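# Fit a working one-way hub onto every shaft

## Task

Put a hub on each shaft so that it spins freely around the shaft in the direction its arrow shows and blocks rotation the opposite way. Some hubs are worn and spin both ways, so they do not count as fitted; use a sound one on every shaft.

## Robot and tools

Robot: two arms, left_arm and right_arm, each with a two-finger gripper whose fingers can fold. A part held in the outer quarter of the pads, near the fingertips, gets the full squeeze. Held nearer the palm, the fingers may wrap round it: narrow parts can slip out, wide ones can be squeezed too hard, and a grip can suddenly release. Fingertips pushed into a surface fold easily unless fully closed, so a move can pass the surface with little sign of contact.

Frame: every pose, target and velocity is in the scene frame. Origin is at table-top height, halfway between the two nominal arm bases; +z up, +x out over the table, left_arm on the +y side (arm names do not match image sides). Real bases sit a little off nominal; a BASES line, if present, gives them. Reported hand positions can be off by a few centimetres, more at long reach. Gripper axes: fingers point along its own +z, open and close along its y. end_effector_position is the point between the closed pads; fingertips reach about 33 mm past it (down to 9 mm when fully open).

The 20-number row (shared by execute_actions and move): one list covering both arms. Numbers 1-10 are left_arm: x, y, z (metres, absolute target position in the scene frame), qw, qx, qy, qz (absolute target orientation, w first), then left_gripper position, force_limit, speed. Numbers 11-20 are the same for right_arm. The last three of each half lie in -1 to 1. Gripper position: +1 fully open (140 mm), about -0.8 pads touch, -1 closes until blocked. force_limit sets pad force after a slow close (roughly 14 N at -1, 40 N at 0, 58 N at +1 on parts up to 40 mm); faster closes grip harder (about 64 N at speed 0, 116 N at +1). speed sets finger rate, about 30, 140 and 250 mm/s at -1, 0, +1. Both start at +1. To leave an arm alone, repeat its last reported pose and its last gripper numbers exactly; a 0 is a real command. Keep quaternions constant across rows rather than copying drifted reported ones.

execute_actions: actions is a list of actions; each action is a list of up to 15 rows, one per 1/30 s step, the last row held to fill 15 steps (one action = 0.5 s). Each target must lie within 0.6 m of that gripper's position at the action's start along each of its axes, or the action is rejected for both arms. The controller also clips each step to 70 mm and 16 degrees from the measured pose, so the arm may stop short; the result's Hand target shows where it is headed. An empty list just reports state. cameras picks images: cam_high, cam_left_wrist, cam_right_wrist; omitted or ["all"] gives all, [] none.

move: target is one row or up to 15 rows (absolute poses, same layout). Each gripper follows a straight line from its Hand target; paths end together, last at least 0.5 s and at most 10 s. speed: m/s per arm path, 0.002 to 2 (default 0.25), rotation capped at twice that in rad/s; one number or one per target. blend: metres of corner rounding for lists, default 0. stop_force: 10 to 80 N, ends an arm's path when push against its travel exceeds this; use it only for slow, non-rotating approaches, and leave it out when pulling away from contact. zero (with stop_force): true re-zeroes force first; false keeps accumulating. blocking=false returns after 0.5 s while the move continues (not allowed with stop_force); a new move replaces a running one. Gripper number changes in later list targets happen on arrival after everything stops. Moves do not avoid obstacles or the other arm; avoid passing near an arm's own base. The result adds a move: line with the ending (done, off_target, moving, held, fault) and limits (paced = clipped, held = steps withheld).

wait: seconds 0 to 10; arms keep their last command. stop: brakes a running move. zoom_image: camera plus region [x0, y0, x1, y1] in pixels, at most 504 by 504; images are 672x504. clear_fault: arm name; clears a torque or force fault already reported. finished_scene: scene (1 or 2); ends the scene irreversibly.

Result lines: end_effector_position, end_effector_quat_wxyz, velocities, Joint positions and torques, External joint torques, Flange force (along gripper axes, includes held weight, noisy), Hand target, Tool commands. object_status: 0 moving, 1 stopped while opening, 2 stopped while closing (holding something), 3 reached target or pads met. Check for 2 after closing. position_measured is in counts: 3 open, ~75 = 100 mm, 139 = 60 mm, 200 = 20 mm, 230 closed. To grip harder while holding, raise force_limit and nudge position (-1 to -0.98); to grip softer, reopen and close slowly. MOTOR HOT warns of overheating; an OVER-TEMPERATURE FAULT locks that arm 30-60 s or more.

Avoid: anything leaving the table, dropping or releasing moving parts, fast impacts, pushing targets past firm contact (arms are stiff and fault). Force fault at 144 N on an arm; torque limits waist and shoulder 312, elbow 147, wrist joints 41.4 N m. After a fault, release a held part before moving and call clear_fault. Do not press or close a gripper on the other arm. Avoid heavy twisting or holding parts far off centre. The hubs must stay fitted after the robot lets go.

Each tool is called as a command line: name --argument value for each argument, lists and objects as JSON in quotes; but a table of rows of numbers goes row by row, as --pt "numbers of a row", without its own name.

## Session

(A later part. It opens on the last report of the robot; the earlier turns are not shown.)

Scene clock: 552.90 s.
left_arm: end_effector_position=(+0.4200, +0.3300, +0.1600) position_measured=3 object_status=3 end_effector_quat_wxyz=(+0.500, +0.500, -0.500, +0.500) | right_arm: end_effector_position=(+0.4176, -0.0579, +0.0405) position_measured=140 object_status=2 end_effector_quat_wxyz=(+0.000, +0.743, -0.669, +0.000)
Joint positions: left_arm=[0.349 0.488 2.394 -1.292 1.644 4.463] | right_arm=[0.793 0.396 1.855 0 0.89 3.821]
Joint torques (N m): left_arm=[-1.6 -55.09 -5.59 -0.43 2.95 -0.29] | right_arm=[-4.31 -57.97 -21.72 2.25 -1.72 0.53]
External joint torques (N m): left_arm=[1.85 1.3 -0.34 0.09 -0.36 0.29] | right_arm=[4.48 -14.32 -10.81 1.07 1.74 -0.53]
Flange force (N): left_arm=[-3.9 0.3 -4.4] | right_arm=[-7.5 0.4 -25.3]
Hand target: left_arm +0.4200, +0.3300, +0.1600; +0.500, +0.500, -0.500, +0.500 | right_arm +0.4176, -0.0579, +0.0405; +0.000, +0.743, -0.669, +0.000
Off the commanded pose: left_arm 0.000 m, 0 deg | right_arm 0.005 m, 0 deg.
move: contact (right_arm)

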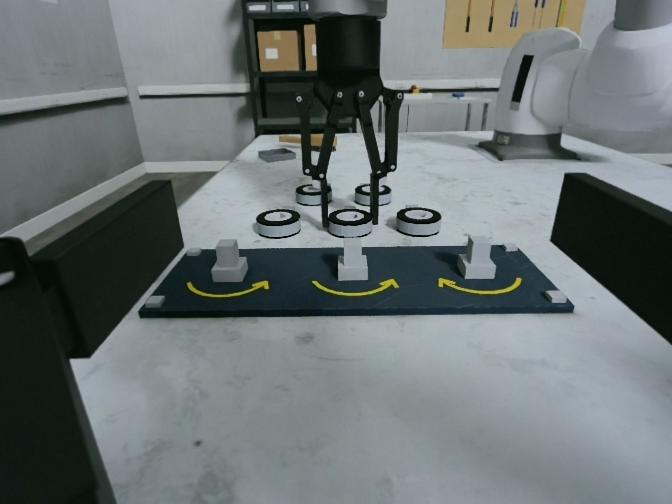

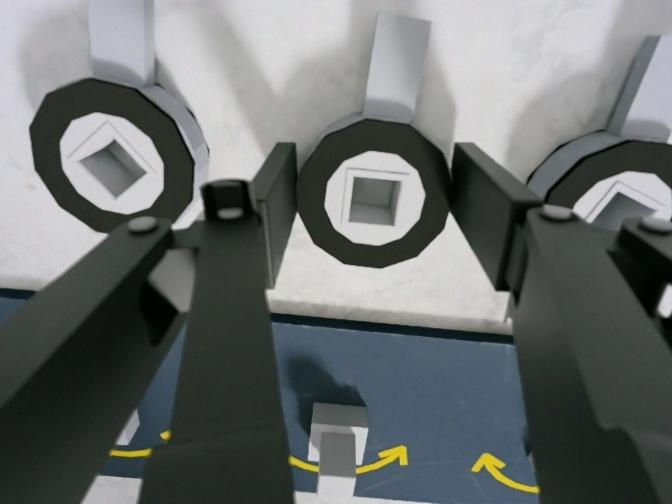

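move --pt "0.42 0.33 0.16 0.5 0.5 -0.5 0.5 1 1 1 0.4175 -0.058 0.041 0 0.7431 -0.6691 0 -0.98 1 -1" --pt "0.42 0.33 0.16 0.5 0.5 -0.5 0.5 1 1 1 0.4175 -0.058 0.13 0 0.7431 -0.6691 0 -0.98 1 -1" --pt "0.42 0.33 0.16 0.5 0.5 -0.5 0.5 1 1 1 0.4183 0.0826 0.13 0 0.7431 -0.6691 0 -0.98 1 -1" --pt "0.42 0.33 0.16 0.5 0.5 -0.5 0.5 1 1 1 0.4183 0.0826 0.0955 0 0.7431 -0.6691 0 -0.98 1 -1" --speed '[0.02,0.12,0.12,0.06]' --cameras '["cam_left_wrist", "cam_right_wrist"]'

zoom_image --camera "cam_left_wrist" --region '[270, 150, 430, 310]'

zoom_image --camera "cam_right_wrist" --region '[290, 100, 450, 300]'

Scene clock: 570.80 s.
left_arm: end_effector_position=(+0.4200, +0.3300, +0.1600) position_measured=3 object_status=3 end_effector_quat_wxyz=(+0.500, +0.500, -0.500, +0.500) | right_arm: end_effector_position=(+0.4183, +0.0826, +0.0956) position_measured=141 object_status=2 end_effector_quat_wxyz=(+0.000, +0.743, -0.669, +0.000)
Joint positions: left_arm=[0.349 0.488 2.394 -1.292 1.644 4.463] | right_arm=[0.92 0.495 1.58 0 1.067 3.948]
Joint torques (N m): left_arm=[-1.34 -55 -5.85 -0.45 3 -0.18] | right_arm=[-2.9 -89.89 -35.31 3.17 -0.48 0.48]
External joint torques (N m): left_arm=[1.5 1.38 -0.02 0.11 -0.41 0.18] | right_arm=[2.98 4.17 -1.35 0.58 0.51 -0.48]
Flange force (N): left_arm=[-3.8 0.5 -3.5] | right_arm=[-9.3 -3.9 1.4]
Hand target: left_arm +0.4200, +0.3300, +0.1600; +0.500, +0.500, -0.500, +0.500 | right_arm +0.4183, +0.0826, +0.0955; +0.000, +0.743, -0.669, +0.000
Off the commanded pose: left_arm 0.000 m, 0 deg | right_arm 0.000 m, 0 deg.
move: done

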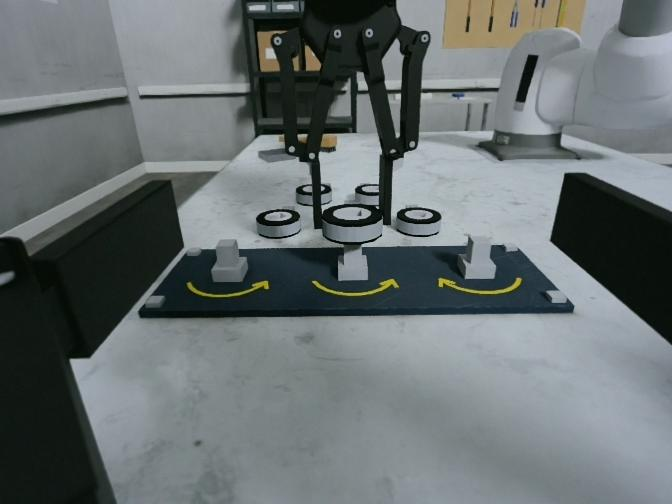

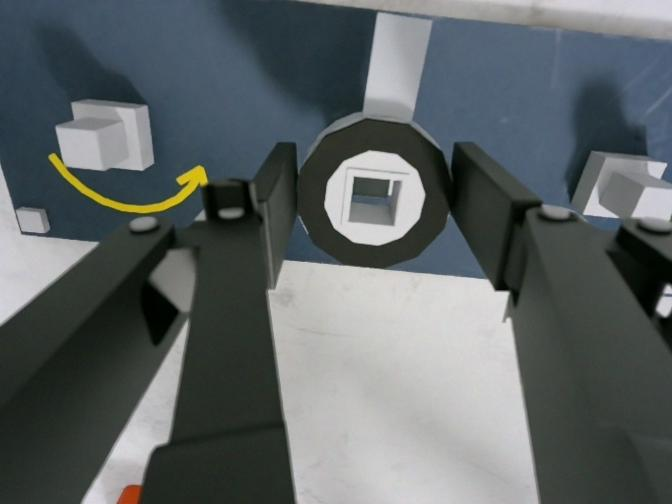

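Scaled by 3.150 from the camera's image (finer frame: 960x720).

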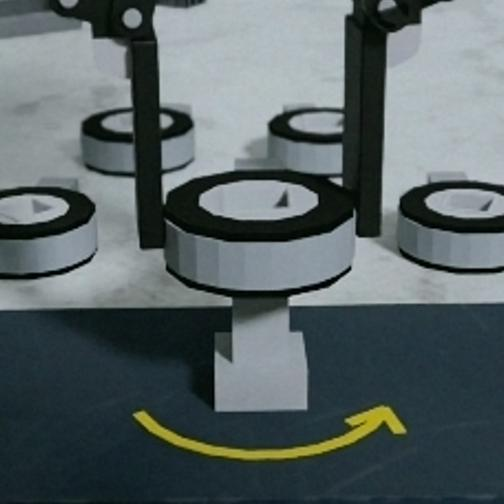

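Scaled by 2.520 from the camera's image (finer frame: 960x720).

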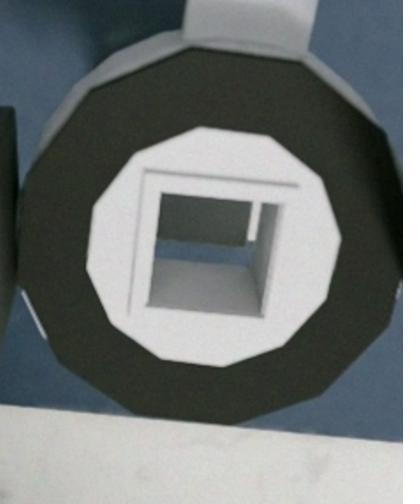

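move --target '[0.42,0.33,0.16,0.5,0.5,-0.5,0.5,1,1,1,0.4183,0.0826,0.07,0,0.7431,-0.6691,0,-0.98,1,-1]' --speed 0.006 --stop_force 10 --cameras '["cam_left_wrist", "cam_right_wrist"]'

zoom_image --camera "cam_left_wrist" --region '[270, 150, 430, 310]'

zoom_image --camera "cam_right_wrist" --region '[290, 100, 450, 300]'

Scene clock: 586.83 s.
left_arm: end_effector_position=(+0.4200, +0.3300, +0.1600) position_measured=3 object_status=3 end_effector_quat_wxyz=(+0.500, +0.500, -0.500, +0.500) | right_arm: end_effector_position=(+0.4183, +0.0826, +0.0700) position_measured=141 object_status=2 end_effector_quat_wxyz=(+0.000, +0.743, -0.669, +0.000)
Joint positions: left_arm=[0.349 0.488 2.394 -1.292 1.644 4.463] | right_arm=[0.92 0.516 1.599 0 1.027 3.948]
Joint torques (N m): left_arm=[-1.7 -54.84 -5.73 -0.41 2.97 -0.21] | right_arm=[-8.38 -88.99 -32.66 1.05 0.16 0.4]
External joint torques (N m): left_arm=[1.94 0.97 -0.15 0.07 -0.38 0.21] | right_arm=[8.44 2.15 -3.21 2.62 -0.14 -0.4]
Flange force (N): left_arm=[-2.9 0.8 -4.4] | right_arm=[-14.7 0.7 -0.3]
Hand target: left_arm +0.4200, +0.3300, +0.1600; +0.500, +0.500, -0.500, +0.500 | right_arm +0.4183, +0.0826, +0.0700; +0.000, +0.743, -0.669, +0.000
Off the commanded pose: left_arm 0.000 m, 0 deg | right_arm 0.000 m, 0 deg.
move: done

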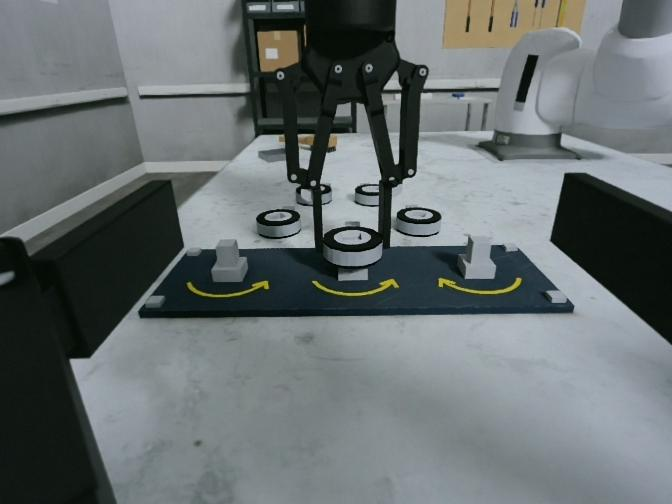

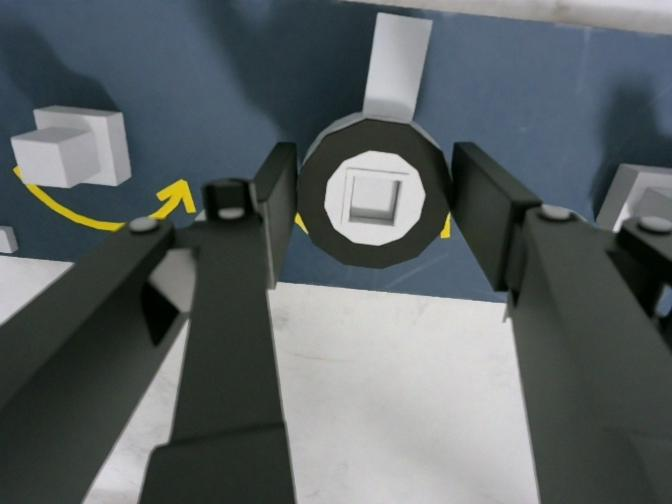

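Scaled by 3.150 from the camera's image (finer frame: 960x720).

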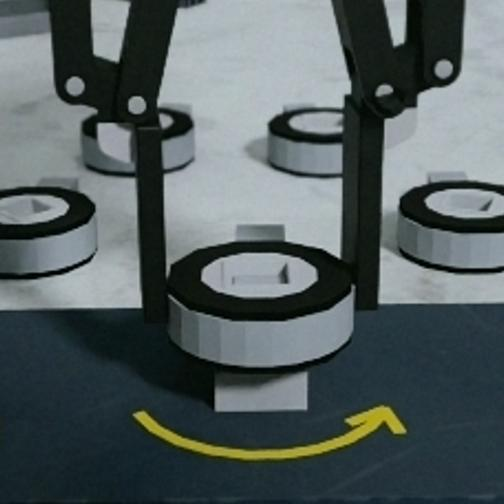

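Scaled by 2.520 from the camera's image (finer frame: 960x720).

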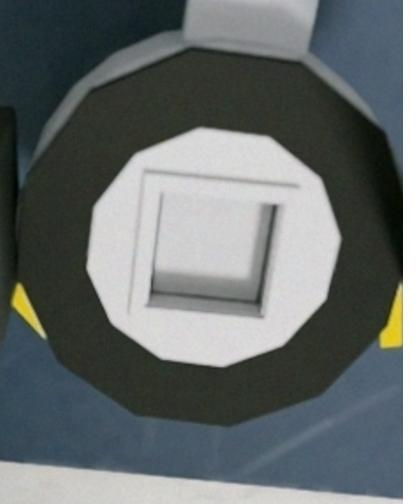

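move --target '[0.42,0.33,0.16,0.5,0.5,-0.5,0.5,1,1,1,0.4183,0.083,0.055,0,0.7431,-0.6691,0,-0.98,1,-1]' --speed 0.006 --stop_force 12 --cameras '["cam_left_wrist", "cam_right_wrist"]'

zoom_image --camera "cam_left_wrist" --region '[270, 150, 430, 310]'

zoom_image --camera "cam_right_wrist" --region '[290, 100, 450, 300]'

Scene clock: 598.60 s.
left_arm: end_effector_position=(+0.4200, +0.3300, +0.1600) position_measured=3 object_status=3 end_effector_quat_wxyz=(+0.500, +0.500, -0.500, +0.500) | right_arm: end_effector_position=(+0.4183, +0.0828, +0.0631) position_measured=141 object_status=2 end_effector_quat_wxyz=(+0.000, +0.743, -0.669, +0.000)
Joint positions: left_arm=[0.349 0.488 2.394 -1.292 1.644 4.463] | right_arm=[0.92 0.522 1.604 0 1.016 3.948]
Joint torques (N m): left_arm=[-1.62 -55.41 -5.47 -0.47 2.92 -0.28] | right_arm=[-6.1 -74.82 -28.83 2.09 -3.17 0.46]
External joint torques (N m): left_arm=[1.87 1.48 -0.4 0.13 -0.32 0.28] | right_arm=[6.63 -12.09 -6.65 1.55 3.2 -0.46]
Flange force (N): left_arm=[-4.2 0.2 -4.7] | right_arm=[-6.4 4.8 -19.9]
Hand target: left_arm +0.4200, +0.3300, +0.1600; +0.500, +0.500, -0.500, +0.500 | right_arm +0.4183, +0.0828, +0.0631; +0.000, +0.743, -0.669, +0.000
Off the commanded pose: left_arm 0.000 m, 0 deg | right_arm 0.008 m, 0 deg.
move: contact (right_arm)

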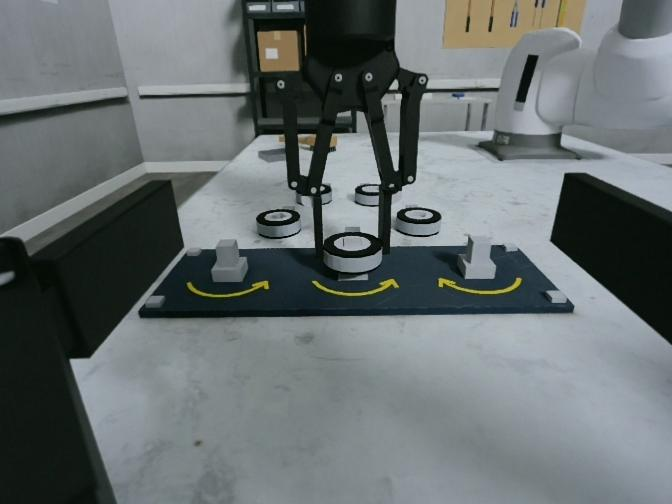

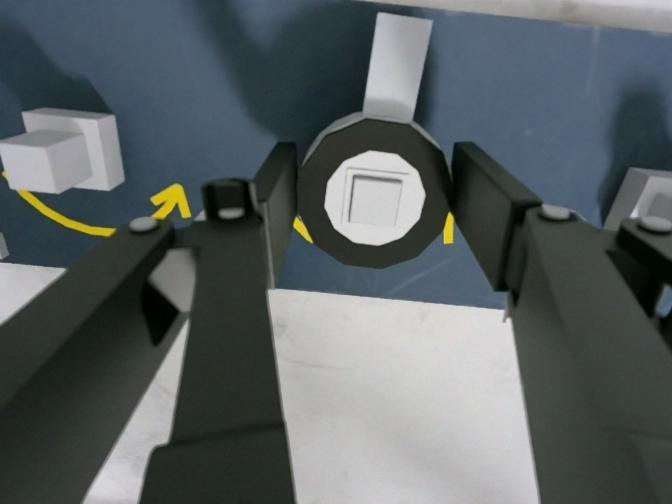

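Scaled by 3.150 from the camera's image (finer frame: 960x720).

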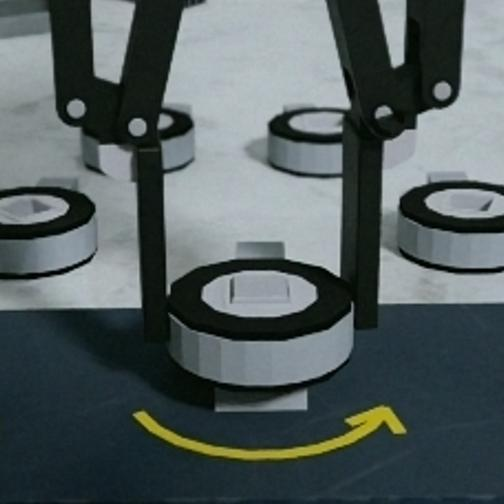

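Scaled by 2.520 from the camera's image (finer frame: 960x720).

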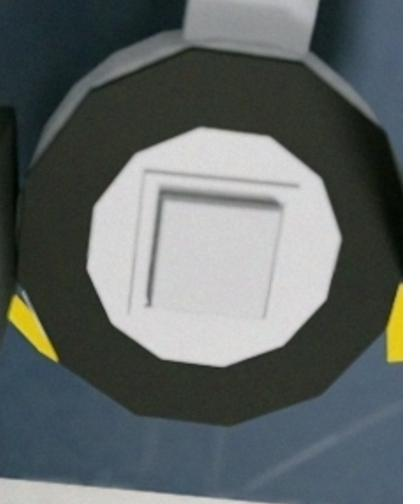

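move --pt "0.42 0.33 0.16 0.5 0.5 -0.5 0.5 1 1 1 0.4183 0.0828 0.064 0 0.7431 -0.6691 0 0.17 -1 -1" --pt "0.42 0.33 0.16 0.5 0.5 -0.5 0.5 1 1 1 0.4183 0.0828 0.0635 0 0.7431 -0.6691 0 -1 -1 -1" --speed 0.02 --cameras '["cam_right_wrist"]'

move --pt "0.42 0.33 0.16 0.5 0.5 -0.5 0.5 1 1 1 0.4183 0.0828 0.0635 0 0.8704 -0.4924 0 -1 -1 -1" --speed 0.15 --cameras '["cam_right_wrist", "cam_left_wrist"]'

move --pt "0.42 0.33 0.16 0.5 0.5 -0.5 0.5 1 1 1 0.4183 0.0828 0.0635 0 0.7431 -0.6691 0 -1 -1 -1" --speed 0.15 --cameras '["cam_right_wrist", "cam_left_wrist"]'

Scene clock: 623.90 s.
left_arm: end_effector_position=(+0.4200, +0.3300, +0.1600) position_measured=3 object_status=3 end_effector_quat_wxyz=(+0.500, +0.500, -0.500, +0.500) | right_arm: end_effector_position=(+0.4183, +0.0828, +0.0635) position_measured=138 object_status=2 end_effector_quat_wxyz=(+0.000, +0.743, -0.669, +0.000)
Joint positions: left_arm=[0.349 0.488 2.394 -1.292 1.644 4.463] | right_arm=[0.92 0.521 1.603 0 1.017 3.948]
Joint torques (N m): left_arm=[-1.47 -55.42 -5.95 -0.36 2.88 -0.2] | right_arm=[-4.69 -84.88 -32.39 2.26 -1.65 0.49]
External joint torques (N m): left_arm=[1.75 1.58 0.08 0.02 -0.29 0.2] | right_arm=[5.11 -2.06 -3.16 1.38 1.68 -0.49]
Flange force (N): left_arm=[-4.3 0.7 -3.9] | right_arm=[-8.5 0.4 -6.6]
Hand target: left_arm +0.4200, +0.3300, +0.1600; +0.500, +0.500, -0.500, +0.500 | right_arm +0.4183, +0.0828, +0.0635; +0.000, +0.743, -0.669, +0.000
Off the commanded pose: left_arm 0.000 m, 0 deg | right_arm 0.000 m, 0 deg.
move: done

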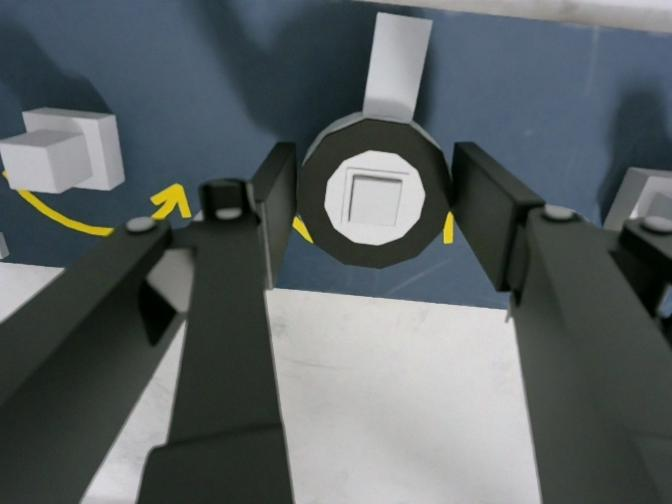

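Scene clock: 625.80 s.
left_arm: end_effector_position=(+0.4200, +0.3300, +0.1600) position_measured=3 object_status=3 end_effector_quat_wxyz=(+0.500, +0.500, -0.500, +0.500) | right_arm: end_effector_position=(+0.4182, +0.0829, +0.0635) position_measured=138 object_status=2 end_effector_quat_wxyz=(+0.000, +0.870, -0.492, +0.000)
Joint positions: left_arm=[0.349 0.488 2.394 -1.292 1.644 4.463] | right_arm=[0.92 0.521 1.603 0 1.017 3.511]
Joint torques (N m): left_arm=[-1.41 -54.91 -5.6 -0.41 2.96 -0.27] | right_arm=[15.58 -99.56 -6.65 9.4 20.06 -0.06]
External joint torques (N m): left_arm=[1.66 0.89 -0.28 0.06 -0.37 0.27] | right_arm=[-15.22 12.64 -28.94 -5.77 -20.05 0.06]
Flange force (N): left_arm=[-2.9 0.5 -3.9] | right_arm=[-8.1 -66.5 21.5]
Hand target: left_arm +0.4200, +0.3300, +0.1600; +0.500, +0.500, -0.500, +0.500 | right_arm +0.4183, +0.0828, +0.0635; +0.000, +0.870, -0.492, +0.000
Off the commanded pose: left_arm 0.000 m, 0 deg | right_arm 0.000 m, 0 deg.
move: done
Images, in order (width x height): cam_left_wrist 672x504, cam_right_wrist 672x504.

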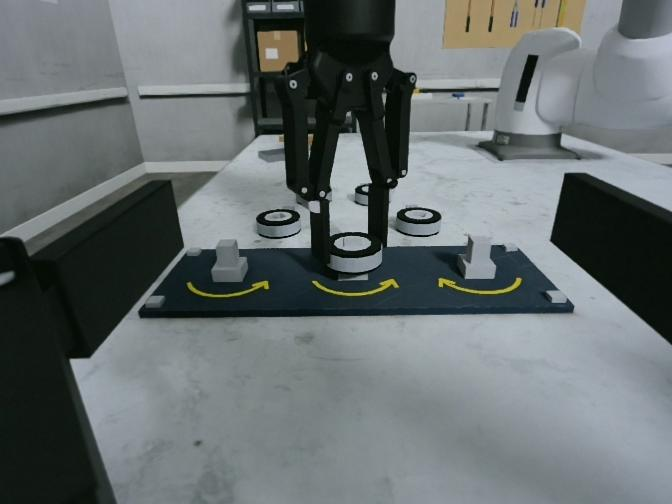

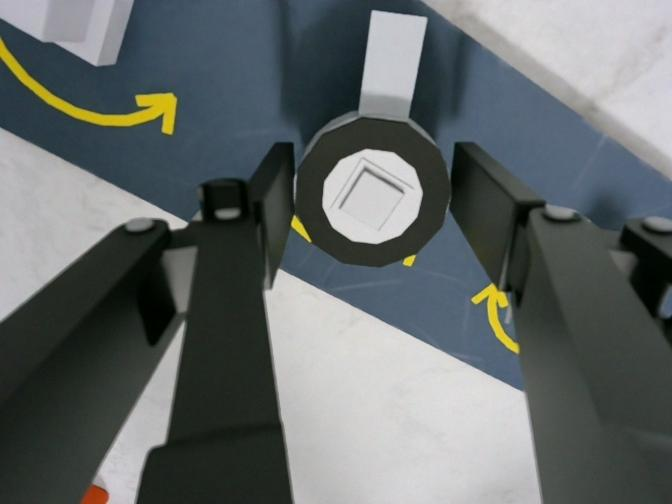

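Scene clock: 627.70 s.
left_arm: end_effector_position=(+0.4200, +0.3300, +0.1600) position_measured=3 object_status=3 end_effector_quat_wxyz=(+0.500, +0.500, -0.500, +0.500) | right_arm: end_effector_position=(+0.4183, +0.0827, +0.0635) position_measured=138 object_status=2 end_effector_quat_wxyz=(+0.000, +0.743, -0.669, +0.000)
Joint positions: left_arm=[0.349 0.488 2.394 -1.292 1.644 4.463] | right_arm=[0.92 0.521 1.604 0 1.017 3.948]
Joint torques (N m): left_arm=[-1.68 -55.12 -5.75 -0.49 2.98 -0.28] | right_arm=[-5.95 -88.19 -38.26 2.48 -4.12 1.18]
External joint torques (N m): left_arm=[1.88 1.48 -0.06 0.15 -0.39 0.27] | right_arm=[6.08 1.37 2.71 1.15 4.14 -1.18]
Flange force (N): left_arm=[-4.3 0.8 -4.5] | right_arm=[-3.9 4.9 -3.4]
Hand target: left_arm +0.4200, +0.3300, +0.1600; +0.500, +0.500, -0.500, +0.500 | right_arm +0.4183, +0.0828, +0.0635; +0.000, +0.743, -0.669, +0.000
Off the commanded pose: left_arm 0.000 m, 0 deg | right_arm 0.000 m, 0 deg.
move: done
Images, in order (width x height): cam_left_wrist 672x504, cam_right_wrist 672x504.

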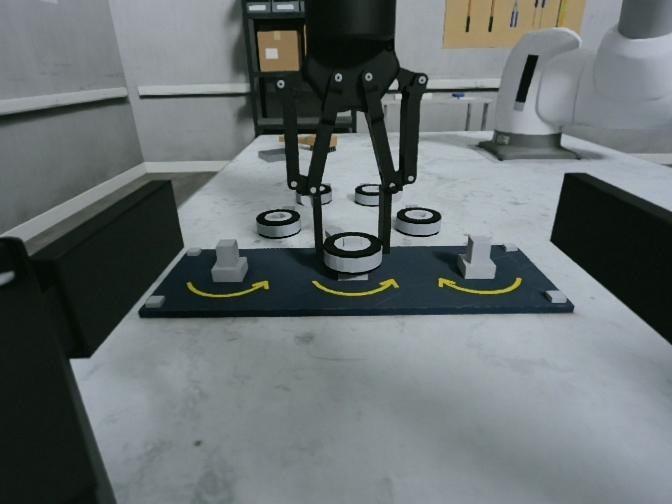

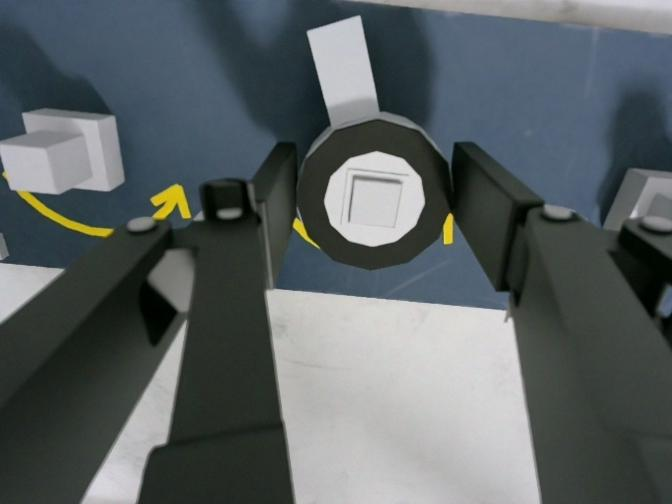

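move --pt "0.42 0.33 0.16 0.5 0.5 -0.5 0.5 1 1 1 0.4183 0.0828 0.0636 0 0.7431 -0.6691 0 0.3 -1 -0.8" --pt "0.42 0.33 0.16 0.5 0.5 -0.5 0.5 1 1 1 0.4183 0.0828 0.13 0 0.7431 -0.6691 0 0.3 -1 -0.8" --pt "0.42 0.33 0.16 0.5 0.5 -0.5 0.5 1 1 1 0.511 -0.058 0.13 0 0.7071 -0.7071 0 0.3 -1 -0.8" --pt "0.42 0.33 0.16 0.5 0.5 -0.5 0.5 1 1 1 0.511 -0.058 0.06 0 0.7071 -0.7071 0 0.3 -1 -0.8" --speed '[0.03,0.1,0.15,0.12]' --cameras '["cam_right_wrist", "cam_left_wrist"]'

zoom_image --camera "cam_left_wrist" --region '[270, 150, 430, 310]'

Scene clock: 657.27 s.
left_arm: end_effector_position=(+0.4200, +0.3300, +0.1600) position_measured=3 object_status=3 end_effector_quat_wxyz=(+0.500, +0.500, -0.500, +0.500) | right_arm: end_effector_position=(+0.5110, -0.0580, +0.0601) position_measured=91 object_status=3 end_effector_quat_wxyz=(+0.000, +0.707, -0.707, +0.000)
Joint positions: left_arm=[0.349 0.488 2.394 -1.292 1.644 4.463] | right_arm=[0.704 0.464 1.704 0 0.973 3.836]
Joint torques (N m): left_arm=[-1.5 -55.27 -5.59 -0.41 2.89 -0.24] | right_arm=[-2.84 -83.05 -32.16 2.91 -0.55 0.46]
External joint torques (N m): left_arm=[1.7 1.21 -0.29 0.06 -0.29 0.24] | right_arm=[3.24 2.07 -2.49 0.63 0.56 -0.46]
Flange force (N): left_arm=[-3.5 0.3 -4.1] | right_arm=[-8.7 -4.0 -0.8]
Hand target: left_arm +0.4200, +0.3300, +0.1600; +0.500, +0.500, -0.500, +0.500 | right_arm +0.5110, -0.0580, +0.0600; +0.000, +0.707, -0.707, +0.000
Off the commanded pose: left_arm 0.000 m, 0 deg | right_arm 0.000 m, 0 deg.
move: done
Images, in order (width x height): cam_left_wrist 672x504, cam_right_wrist 672x504.

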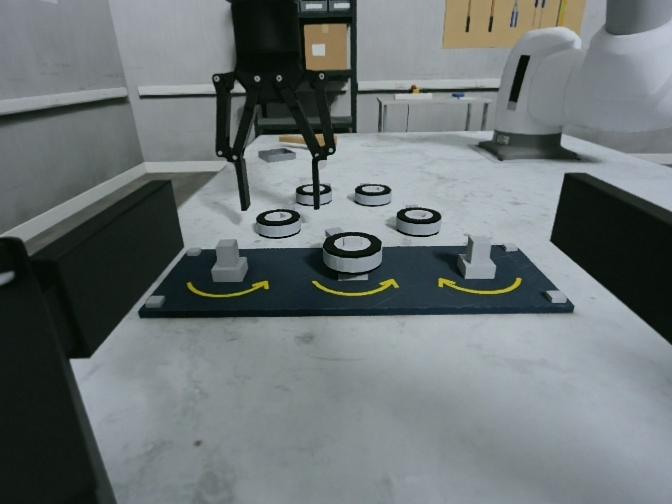

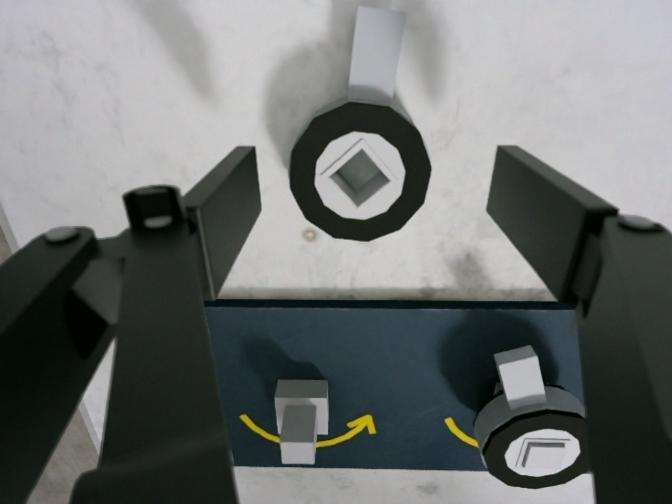

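Scaled by 3.150 from the camera's image (finer frame: 960x720).

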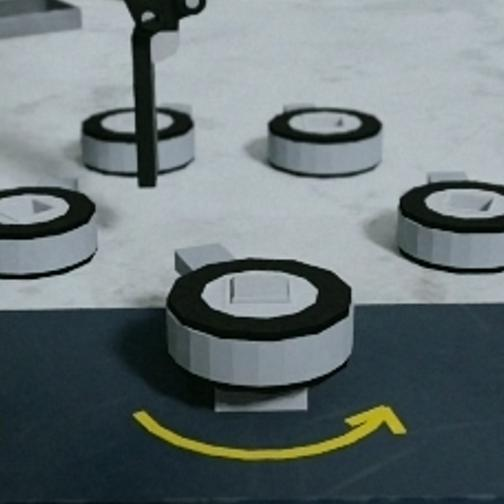

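execute_actions --actions '[]'

zoom_image --camera "cam_right_wrist" --region '[270, 90, 450, 250]'

Scene clock: 712.33 s.
left_arm: end_effector_position=(+0.4200, +0.3300, +0.1600) position_measured=3 object_status=3 end_effector_quat_wxyz=(+0.500, +0.500, -0.500, +0.500) | right_arm: end_effector_position=(+0.5110, -0.0580, +0.0600) position_measured=91 object_status=3 end_effector_quat_wxyz=(+0.000, +0.707, -0.707, +0.000)
Joint positions: left_arm=[0.349 0.488 2.394 -1.292 1.644 4.463] | right_arm=[0.704 0.464 1.704 0 0.973 3.836]
Joint velocities: within noise
Joint torques (N m): left_arm=[-1.39 -54.79 -5.83 -0.47 2.96 -0.24] | right_arm=[-2.89 -82.58 -32.12 2.93 -0.36 0.42]
External joint torques (N m): left_arm=[1.58 1.16 -0.04 0.13 -0.37 0.24] | right_arm=[3.23 1.72 -2.47 0.6 0.38 -0.42]
Flange force (N): left_arm=[-3.5 0.7 -3.7] | right_arm=[-8.3 -3.4 -0.8]
Hand target: left_arm +0.4200, +0.3300, +0.1600; +0.500, +0.500, -0.500, +0.500 | right_arm +0.5110, -0.0580, +0.0600; +0.000, +0.707, -0.707, +0.000
Tool commands: left_gripper/position=+1.0 left_gripper/force_limit=+1.0 left_gripper/speed=+1.0 right_gripper/position=+0.3 right_gripper/force_limit=-1.0 right_gripper/speed=-0.8
Off the commanded pose: left_arm 0.000 m, 0 deg | right_arm 0.000 m, 0 deg.

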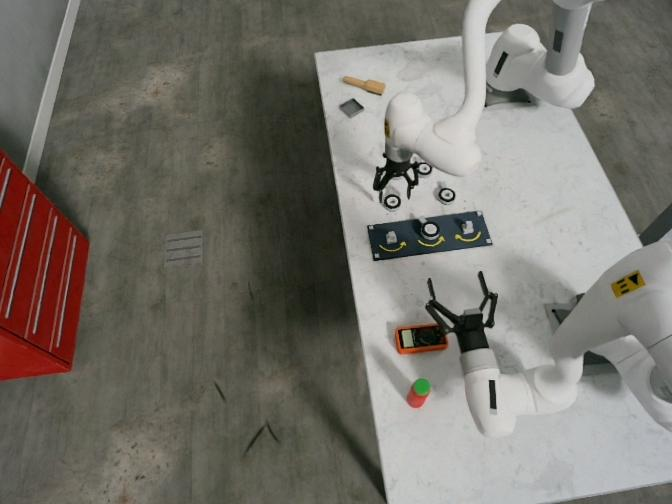

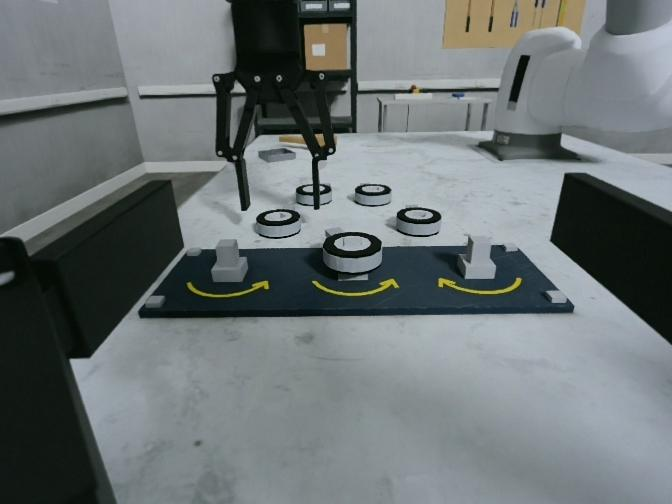

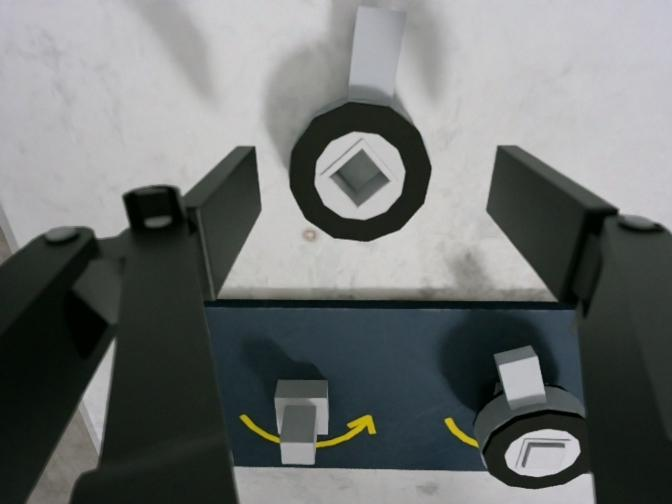

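Scaled by 2.800 from the camera's image (finer frame: 960x720).

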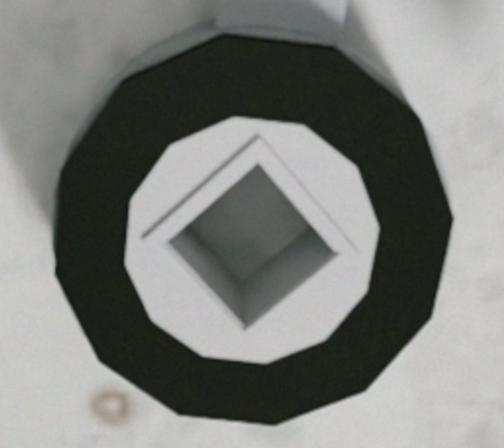

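move --target '[0.42,0.33,0.16,0.5,0.5,-0.5,0.5,1,1,1,0.517,-0.06,0.06,0,0.7071,-0.7071,0,0.3,-1,-0.8]' --speed 0.1 --cameras '["cam_right_wrist"]'

zoom_image --camera "cam_right_wrist" --region '[270, 90, 450, 250]'

Scene clock: 730.90 s.
left_arm: end_effector_position=(+0.4200, +0.3300, +0.1600) position_measured=3 object_status=3 end_effector_quat_wxyz=(+0.500, +0.500, -0.500, +0.500) | right_arm: end_effector_position=(+0.5170, -0.0600, +0.0600) position_measured=91 object_status=3 end_effector_quat_wxyz=(+0.000, +0.707, -0.707, +0.000)
Joint positions: left_arm=[0.349 0.488 2.394 -1.292 1.644 4.463] | right_arm=[0.697 0.468 1.698 0 0.976 3.829]
Joint torques (N m): left_arm=[-1.89 -55.62 -5.76 -0.45 2.98 -0.29] | right_arm=[-2.93 -82.8 -31.12 2.89 -0.22 0.64]
External joint torques (N m): left_arm=[2.09 2.19 -0.04 0.11 -0.4 0.28] | right_arm=[3.39 1.66 -3.41 0.64 0.25 -0.64]
Flange force (N): left_arm=[-5.9 0.5 -5.0] | right_arm=[-9.4 -4.9 -1.3]
Hand target: left_arm +0.4200, +0.3300, +0.1600; +0.500, +0.500, -0.500, +0.500 | right_arm +0.5170, -0.0600, +0.0600; +0.000, +0.707, -0.707, +0.000
Off the commanded pose: left_arm 0.000 m, 0 deg | right_arm 0.000 m, 0 deg.
move: done

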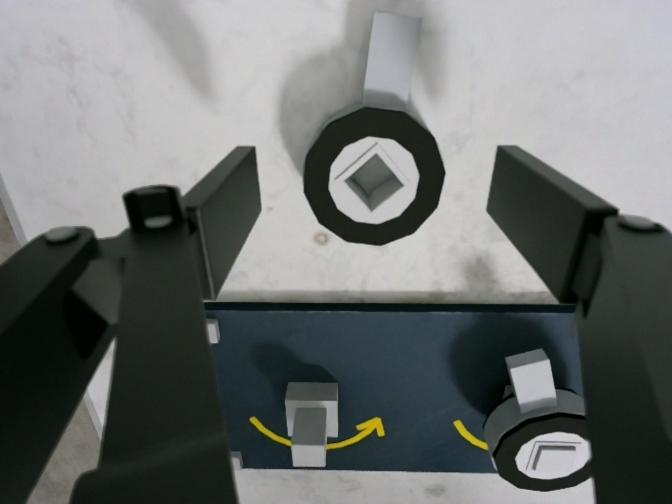

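Scaled by 2.800 from the camera's image (finer frame: 960x720).

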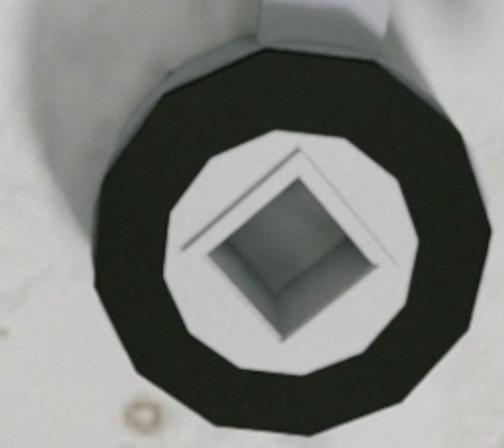

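move --target '[0.42,0.33,0.16,0.5,0.5,-0.5,0.5,1,1,1,0.5165,-0.0605,0.041,0,0.7071,-0.7071,0,0.3,-1,-0.8]' --speed 0.06 --cameras '[]'

move --pt "0.42 0.33 0.16 0.5 0.5 -0.5 0.5 1 1 1 0.5165 -0.0605 0.041 0 0.7071 -0.7071 0 -1 0 -1" --pt "0.42 0.33 0.16 0.5 0.5 -0.5 0.5 1 1 1 0.5165 -0.0605 0.041 0 0.7071 -0.7071 0 -0.98 1 -1" --cameras '["cam_right_wrist"]'

Scene clock: 743.77 s.
left_arm: end_effector_position=(+0.4200, +0.3300, +0.1600) position_measured=3 object_status=3 end_effector_quat_wxyz=(+0.500, +0.500, -0.500, +0.500) | right_arm: end_effector_position=(+0.5165, -0.0605, +0.0411) position_measured=91 object_status=3 end_effector_quat_wxyz=(+0.000, +0.707, -0.707, +0.000)
Joint positions: left_arm=[0.349 0.488 2.394 -1.292 1.644 4.463] | right_arm=[0.697 0.485 1.712 0 0.945 3.829]
Joint torques (N m): left_arm=[-0.92 -54.77 -5.56 -0.36 2.96 -0.32] | right_arm=[-3.3 -83.96 -32.64 2.79 -0.35 0.51]
External joint torques (N m): left_arm=[1.1 1.19 -0.24 0.02 -0.38 0.32] | right_arm=[3.42 1.8 -1.31 0.68 0.37 -0.51]
Flange force (N): left_arm=[-3.7 0.1 -2.5] | right_arm=[-6.7 -1.6 0.3]
Hand target: left_arm +0.4200, +0.3300, +0.1600; +0.500, +0.500, -0.500, +0.500 | right_arm +0.5165, -0.0605, +0.0410; +0.000, +0.707, -0.707, +0.000
Off the commanded pose: left_arm 0.000 m, 0 deg | right_arm 0.000 m, 0 deg.
move: done

Scene clock: 745.77 s.
left_arm: end_effector_position=(+0.4200, +0.3300, +0.1600) position_measured=3 object_status=3 end_effector_quat_wxyz=(+0.500, +0.500, -0.500, +0.500) | right_arm: end_effector_position=(+0.5165, -0.0605, +0.0410) position_measured=141 object_status=2 end_effector_quat_wxyz=(+0.000, +0.707, -0.707, +0.000)
Joint positions: left_arm=[0.349 0.488 2.394 -1.292 1.644 4.463] | right_arm=[0.697 0.485 1.712 0 0.945 3.829]
Joint torques (N m): left_arm=[-0.97 -55.54 -5.65 -0.36 2.94 -0.33] | right_arm=[-1.88 -69.34 -24.77 3 -1.84 0.5]
External joint torques (N m): left_arm=[1.24 1.72 -0.15 0.03 -0.35 0.32] | right_arm=[2.38 -12.8 -9.15 0.47 1.86 -0.5]
Flange force (N): left_arm=[-4.9 0.0 -2.9] | right_arm=[-4.9 -1.7 -21.1]
Hand target: left_arm +0.4200, +0.3300, +0.1600; +0.500, +0.500, -0.500, +0.500 | right_arm +0.5165, -0.0605, +0.0410; +0.000, +0.707, -0.707, +0.000
Off the commanded pose: left_arm 0.000 m, 0 deg | right_arm 0.000 m, 0 deg.
move: done

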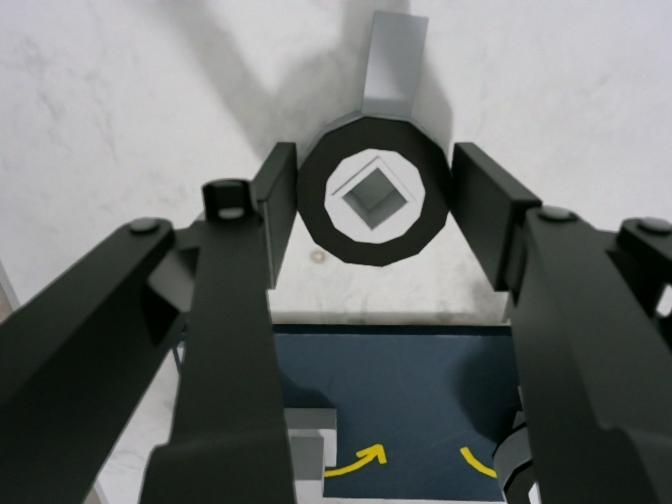

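move --pt "0.42 0.33 0.16 0.5 0.5 -0.5 0.5 1 1 1 0.5165 -0.0605 0.13 0 0.7071 -0.7071 0 -0.98 1 -1" --pt "0.54 0.33 0.16 0.5 0.5 -0.5 0.5 1 1 1 0.542 0.0827 0.13 0 0.4147 -0.9100 0 -0.98 1 -1" --pt "0.54 0.33 0.16 0.5 0.5 -0.5 0.5 1 1 1 0.542 0.0827 0.10 0 0.4147 -0.9100 0 -0.98 1 -1" --speed 0.15 --blend '[0.02,0.02,0]' --cameras '["cam_left_wrist","cam_right_wrist"]'

zoom_image --camera "cam_right_wrist" --region '[290, 100, 450, 300]'

zoom_image --camera "cam_left_wrist" --region '[270, 150, 430, 310]'

Scene clock: 764.40 s.
left_arm: end_effector_position=(+0.5400, +0.3300, +0.1600) position_measured=3 object_status=3 end_effector_quat_wxyz=(+0.500, +0.500, -0.500, +0.500) | right_arm: end_effector_position=(+0.5420, +0.0827, +0.1001) position_measured=141 object_status=2 end_effector_quat_wxyz=(+0.000, -0.415, +0.910, +0.000)
Joint positions: left_arm=[0.287 0.566 2.18 -1.362 1.657 4.326] | right_arm=[0.807 0.604 1.391 0 1.146 4.655]
Joint torques (N m): left_arm=[-1.44 -68.28 -11.54 -0.67 2.77 -0.29] | right_arm=[-2.71 -100.11 -37.12 3.28 0.03 0.5]
External joint torques (N m): left_arm=[1.67 1.86 0.09 0.02 -0.29 0.29] | right_arm=[3.07 3.28 -1.06 0.65 0 -0.5]
Flange force (N): left_arm=[-4.0 -0.1 -3.1] | right_arm=[-7.8 2.8 1.3]
Hand target: left_arm +0.5400, +0.3300, +0.1600; +0.500, +0.500, -0.500, +0.500 | right_arm +0.5420, +0.0827, +0.1000; +0.000, -0.415, +0.910, +0.000
Off the commanded pose: left_arm 0.000 m, 0 deg | right_arm 0.000 m, 0 deg.
move: done; blend cut to 0.015 m at target 2

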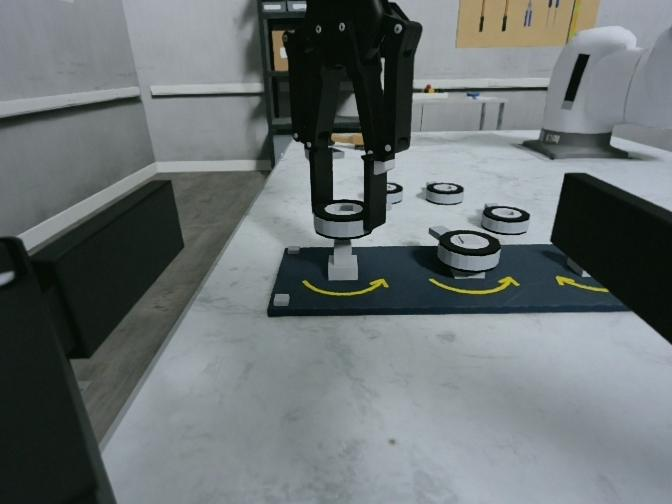

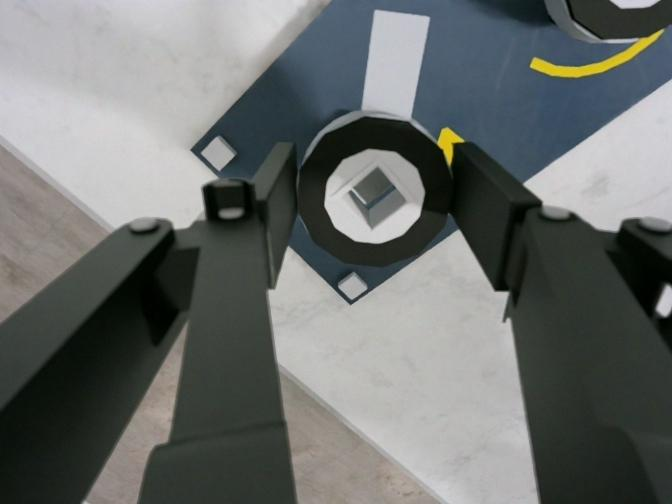

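Scaled by 2.520 from the camera's image (finer frame: 960x720).

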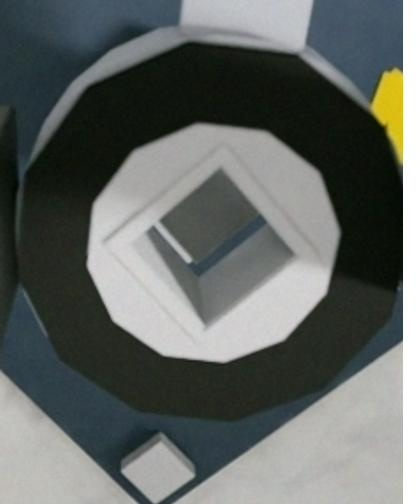

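Scaled by 3.150 from the camera's image (finer frame: 960x720).

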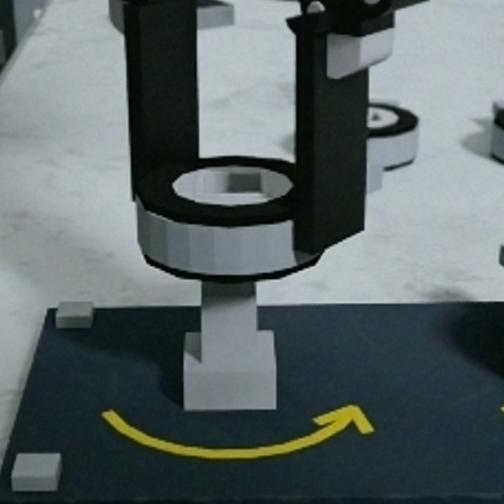

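move --target '[0.54,0.33,0.16,0.5,0.5,-0.5,0.5,1,1,1,0.5429,0.0824,0.0955,0,0.4147,-0.9100,0,-0.98,1,-1]' --speed 0.03 --cameras '["cam_left_wrist","cam_right_wrist"]'

zoom_image --camera "cam_right_wrist" --region '[325, 145, 425, 245]'

zoom_image --camera "cam_left_wrist" --region '[300, 180, 400, 280]'

Scene clock: 794.83 s.
left_arm: end_effector_position=(+0.5400, +0.3300, +0.1600) position_measured=3 object_status=3 end_effector_quat_wxyz=(+0.500, +0.500, -0.500, +0.500) | right_arm: end_effector_position=(+0.5429, +0.0824, +0.0955) position_measured=141 object_status=2 end_effector_quat_wxyz=(+0.000, -0.415, +0.910, +0.000)
Joint positions: left_arm=[0.287 0.566 2.18 -1.362 1.657 4.326] | right_arm=[0.806 0.608 1.394 0 1.14 4.654]
Joint torques (N m): left_arm=[-0.97 -68.14 -11.29 -0.63 2.78 -0.22] | right_arm=[-2.41 -101.47 -37.3 3.3 -0.26 0.51]
External joint torques (N m): left_arm=[1.25 1.54 -0.13 -0.02 -0.29 0.21] | right_arm=[2.54 4.49 -0.7 0.61 0.3 -0.51]
Flange force (N): left_arm=[-3.3 -0.6 -2.3] | right_arm=[-8.9 2.2 2.1]
Hand target: left_arm +0.5400, +0.3300, +0.1600; +0.500, +0.500, -0.500, +0.500 | right_arm +0.5429, +0.0824, +0.0955; +0.000, -0.415, +0.910, +0.000
Off the commanded pose: left_arm 0.000 m, 0 deg | right_arm 0.000 m, 0 deg.
move: done

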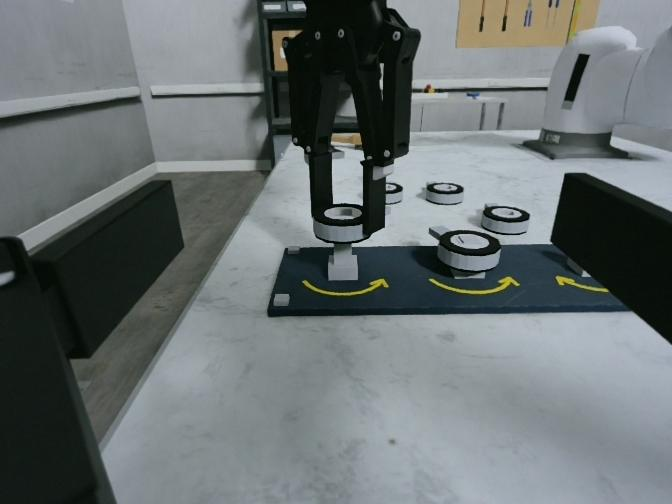

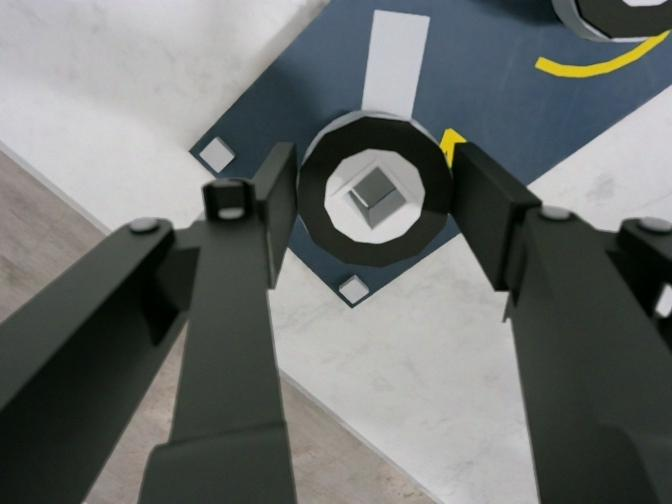

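Scaled by 5.040 from the camera's image (finer frame: 960x720).

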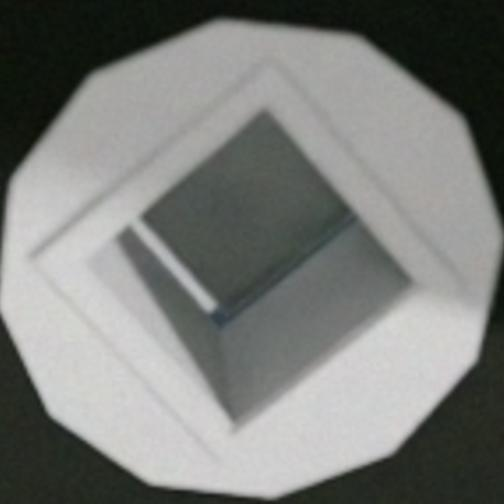

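Scaled by 5.040 from the camera's image (finer frame: 960x720).

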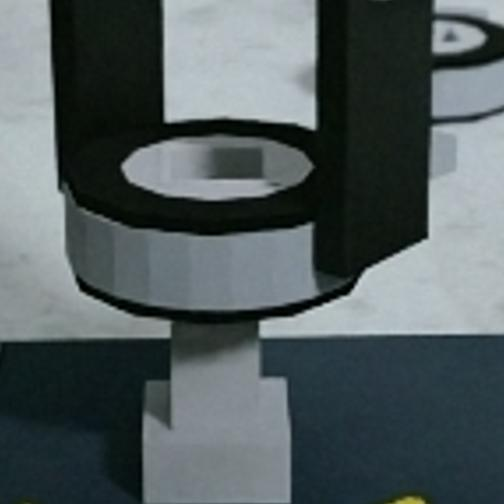

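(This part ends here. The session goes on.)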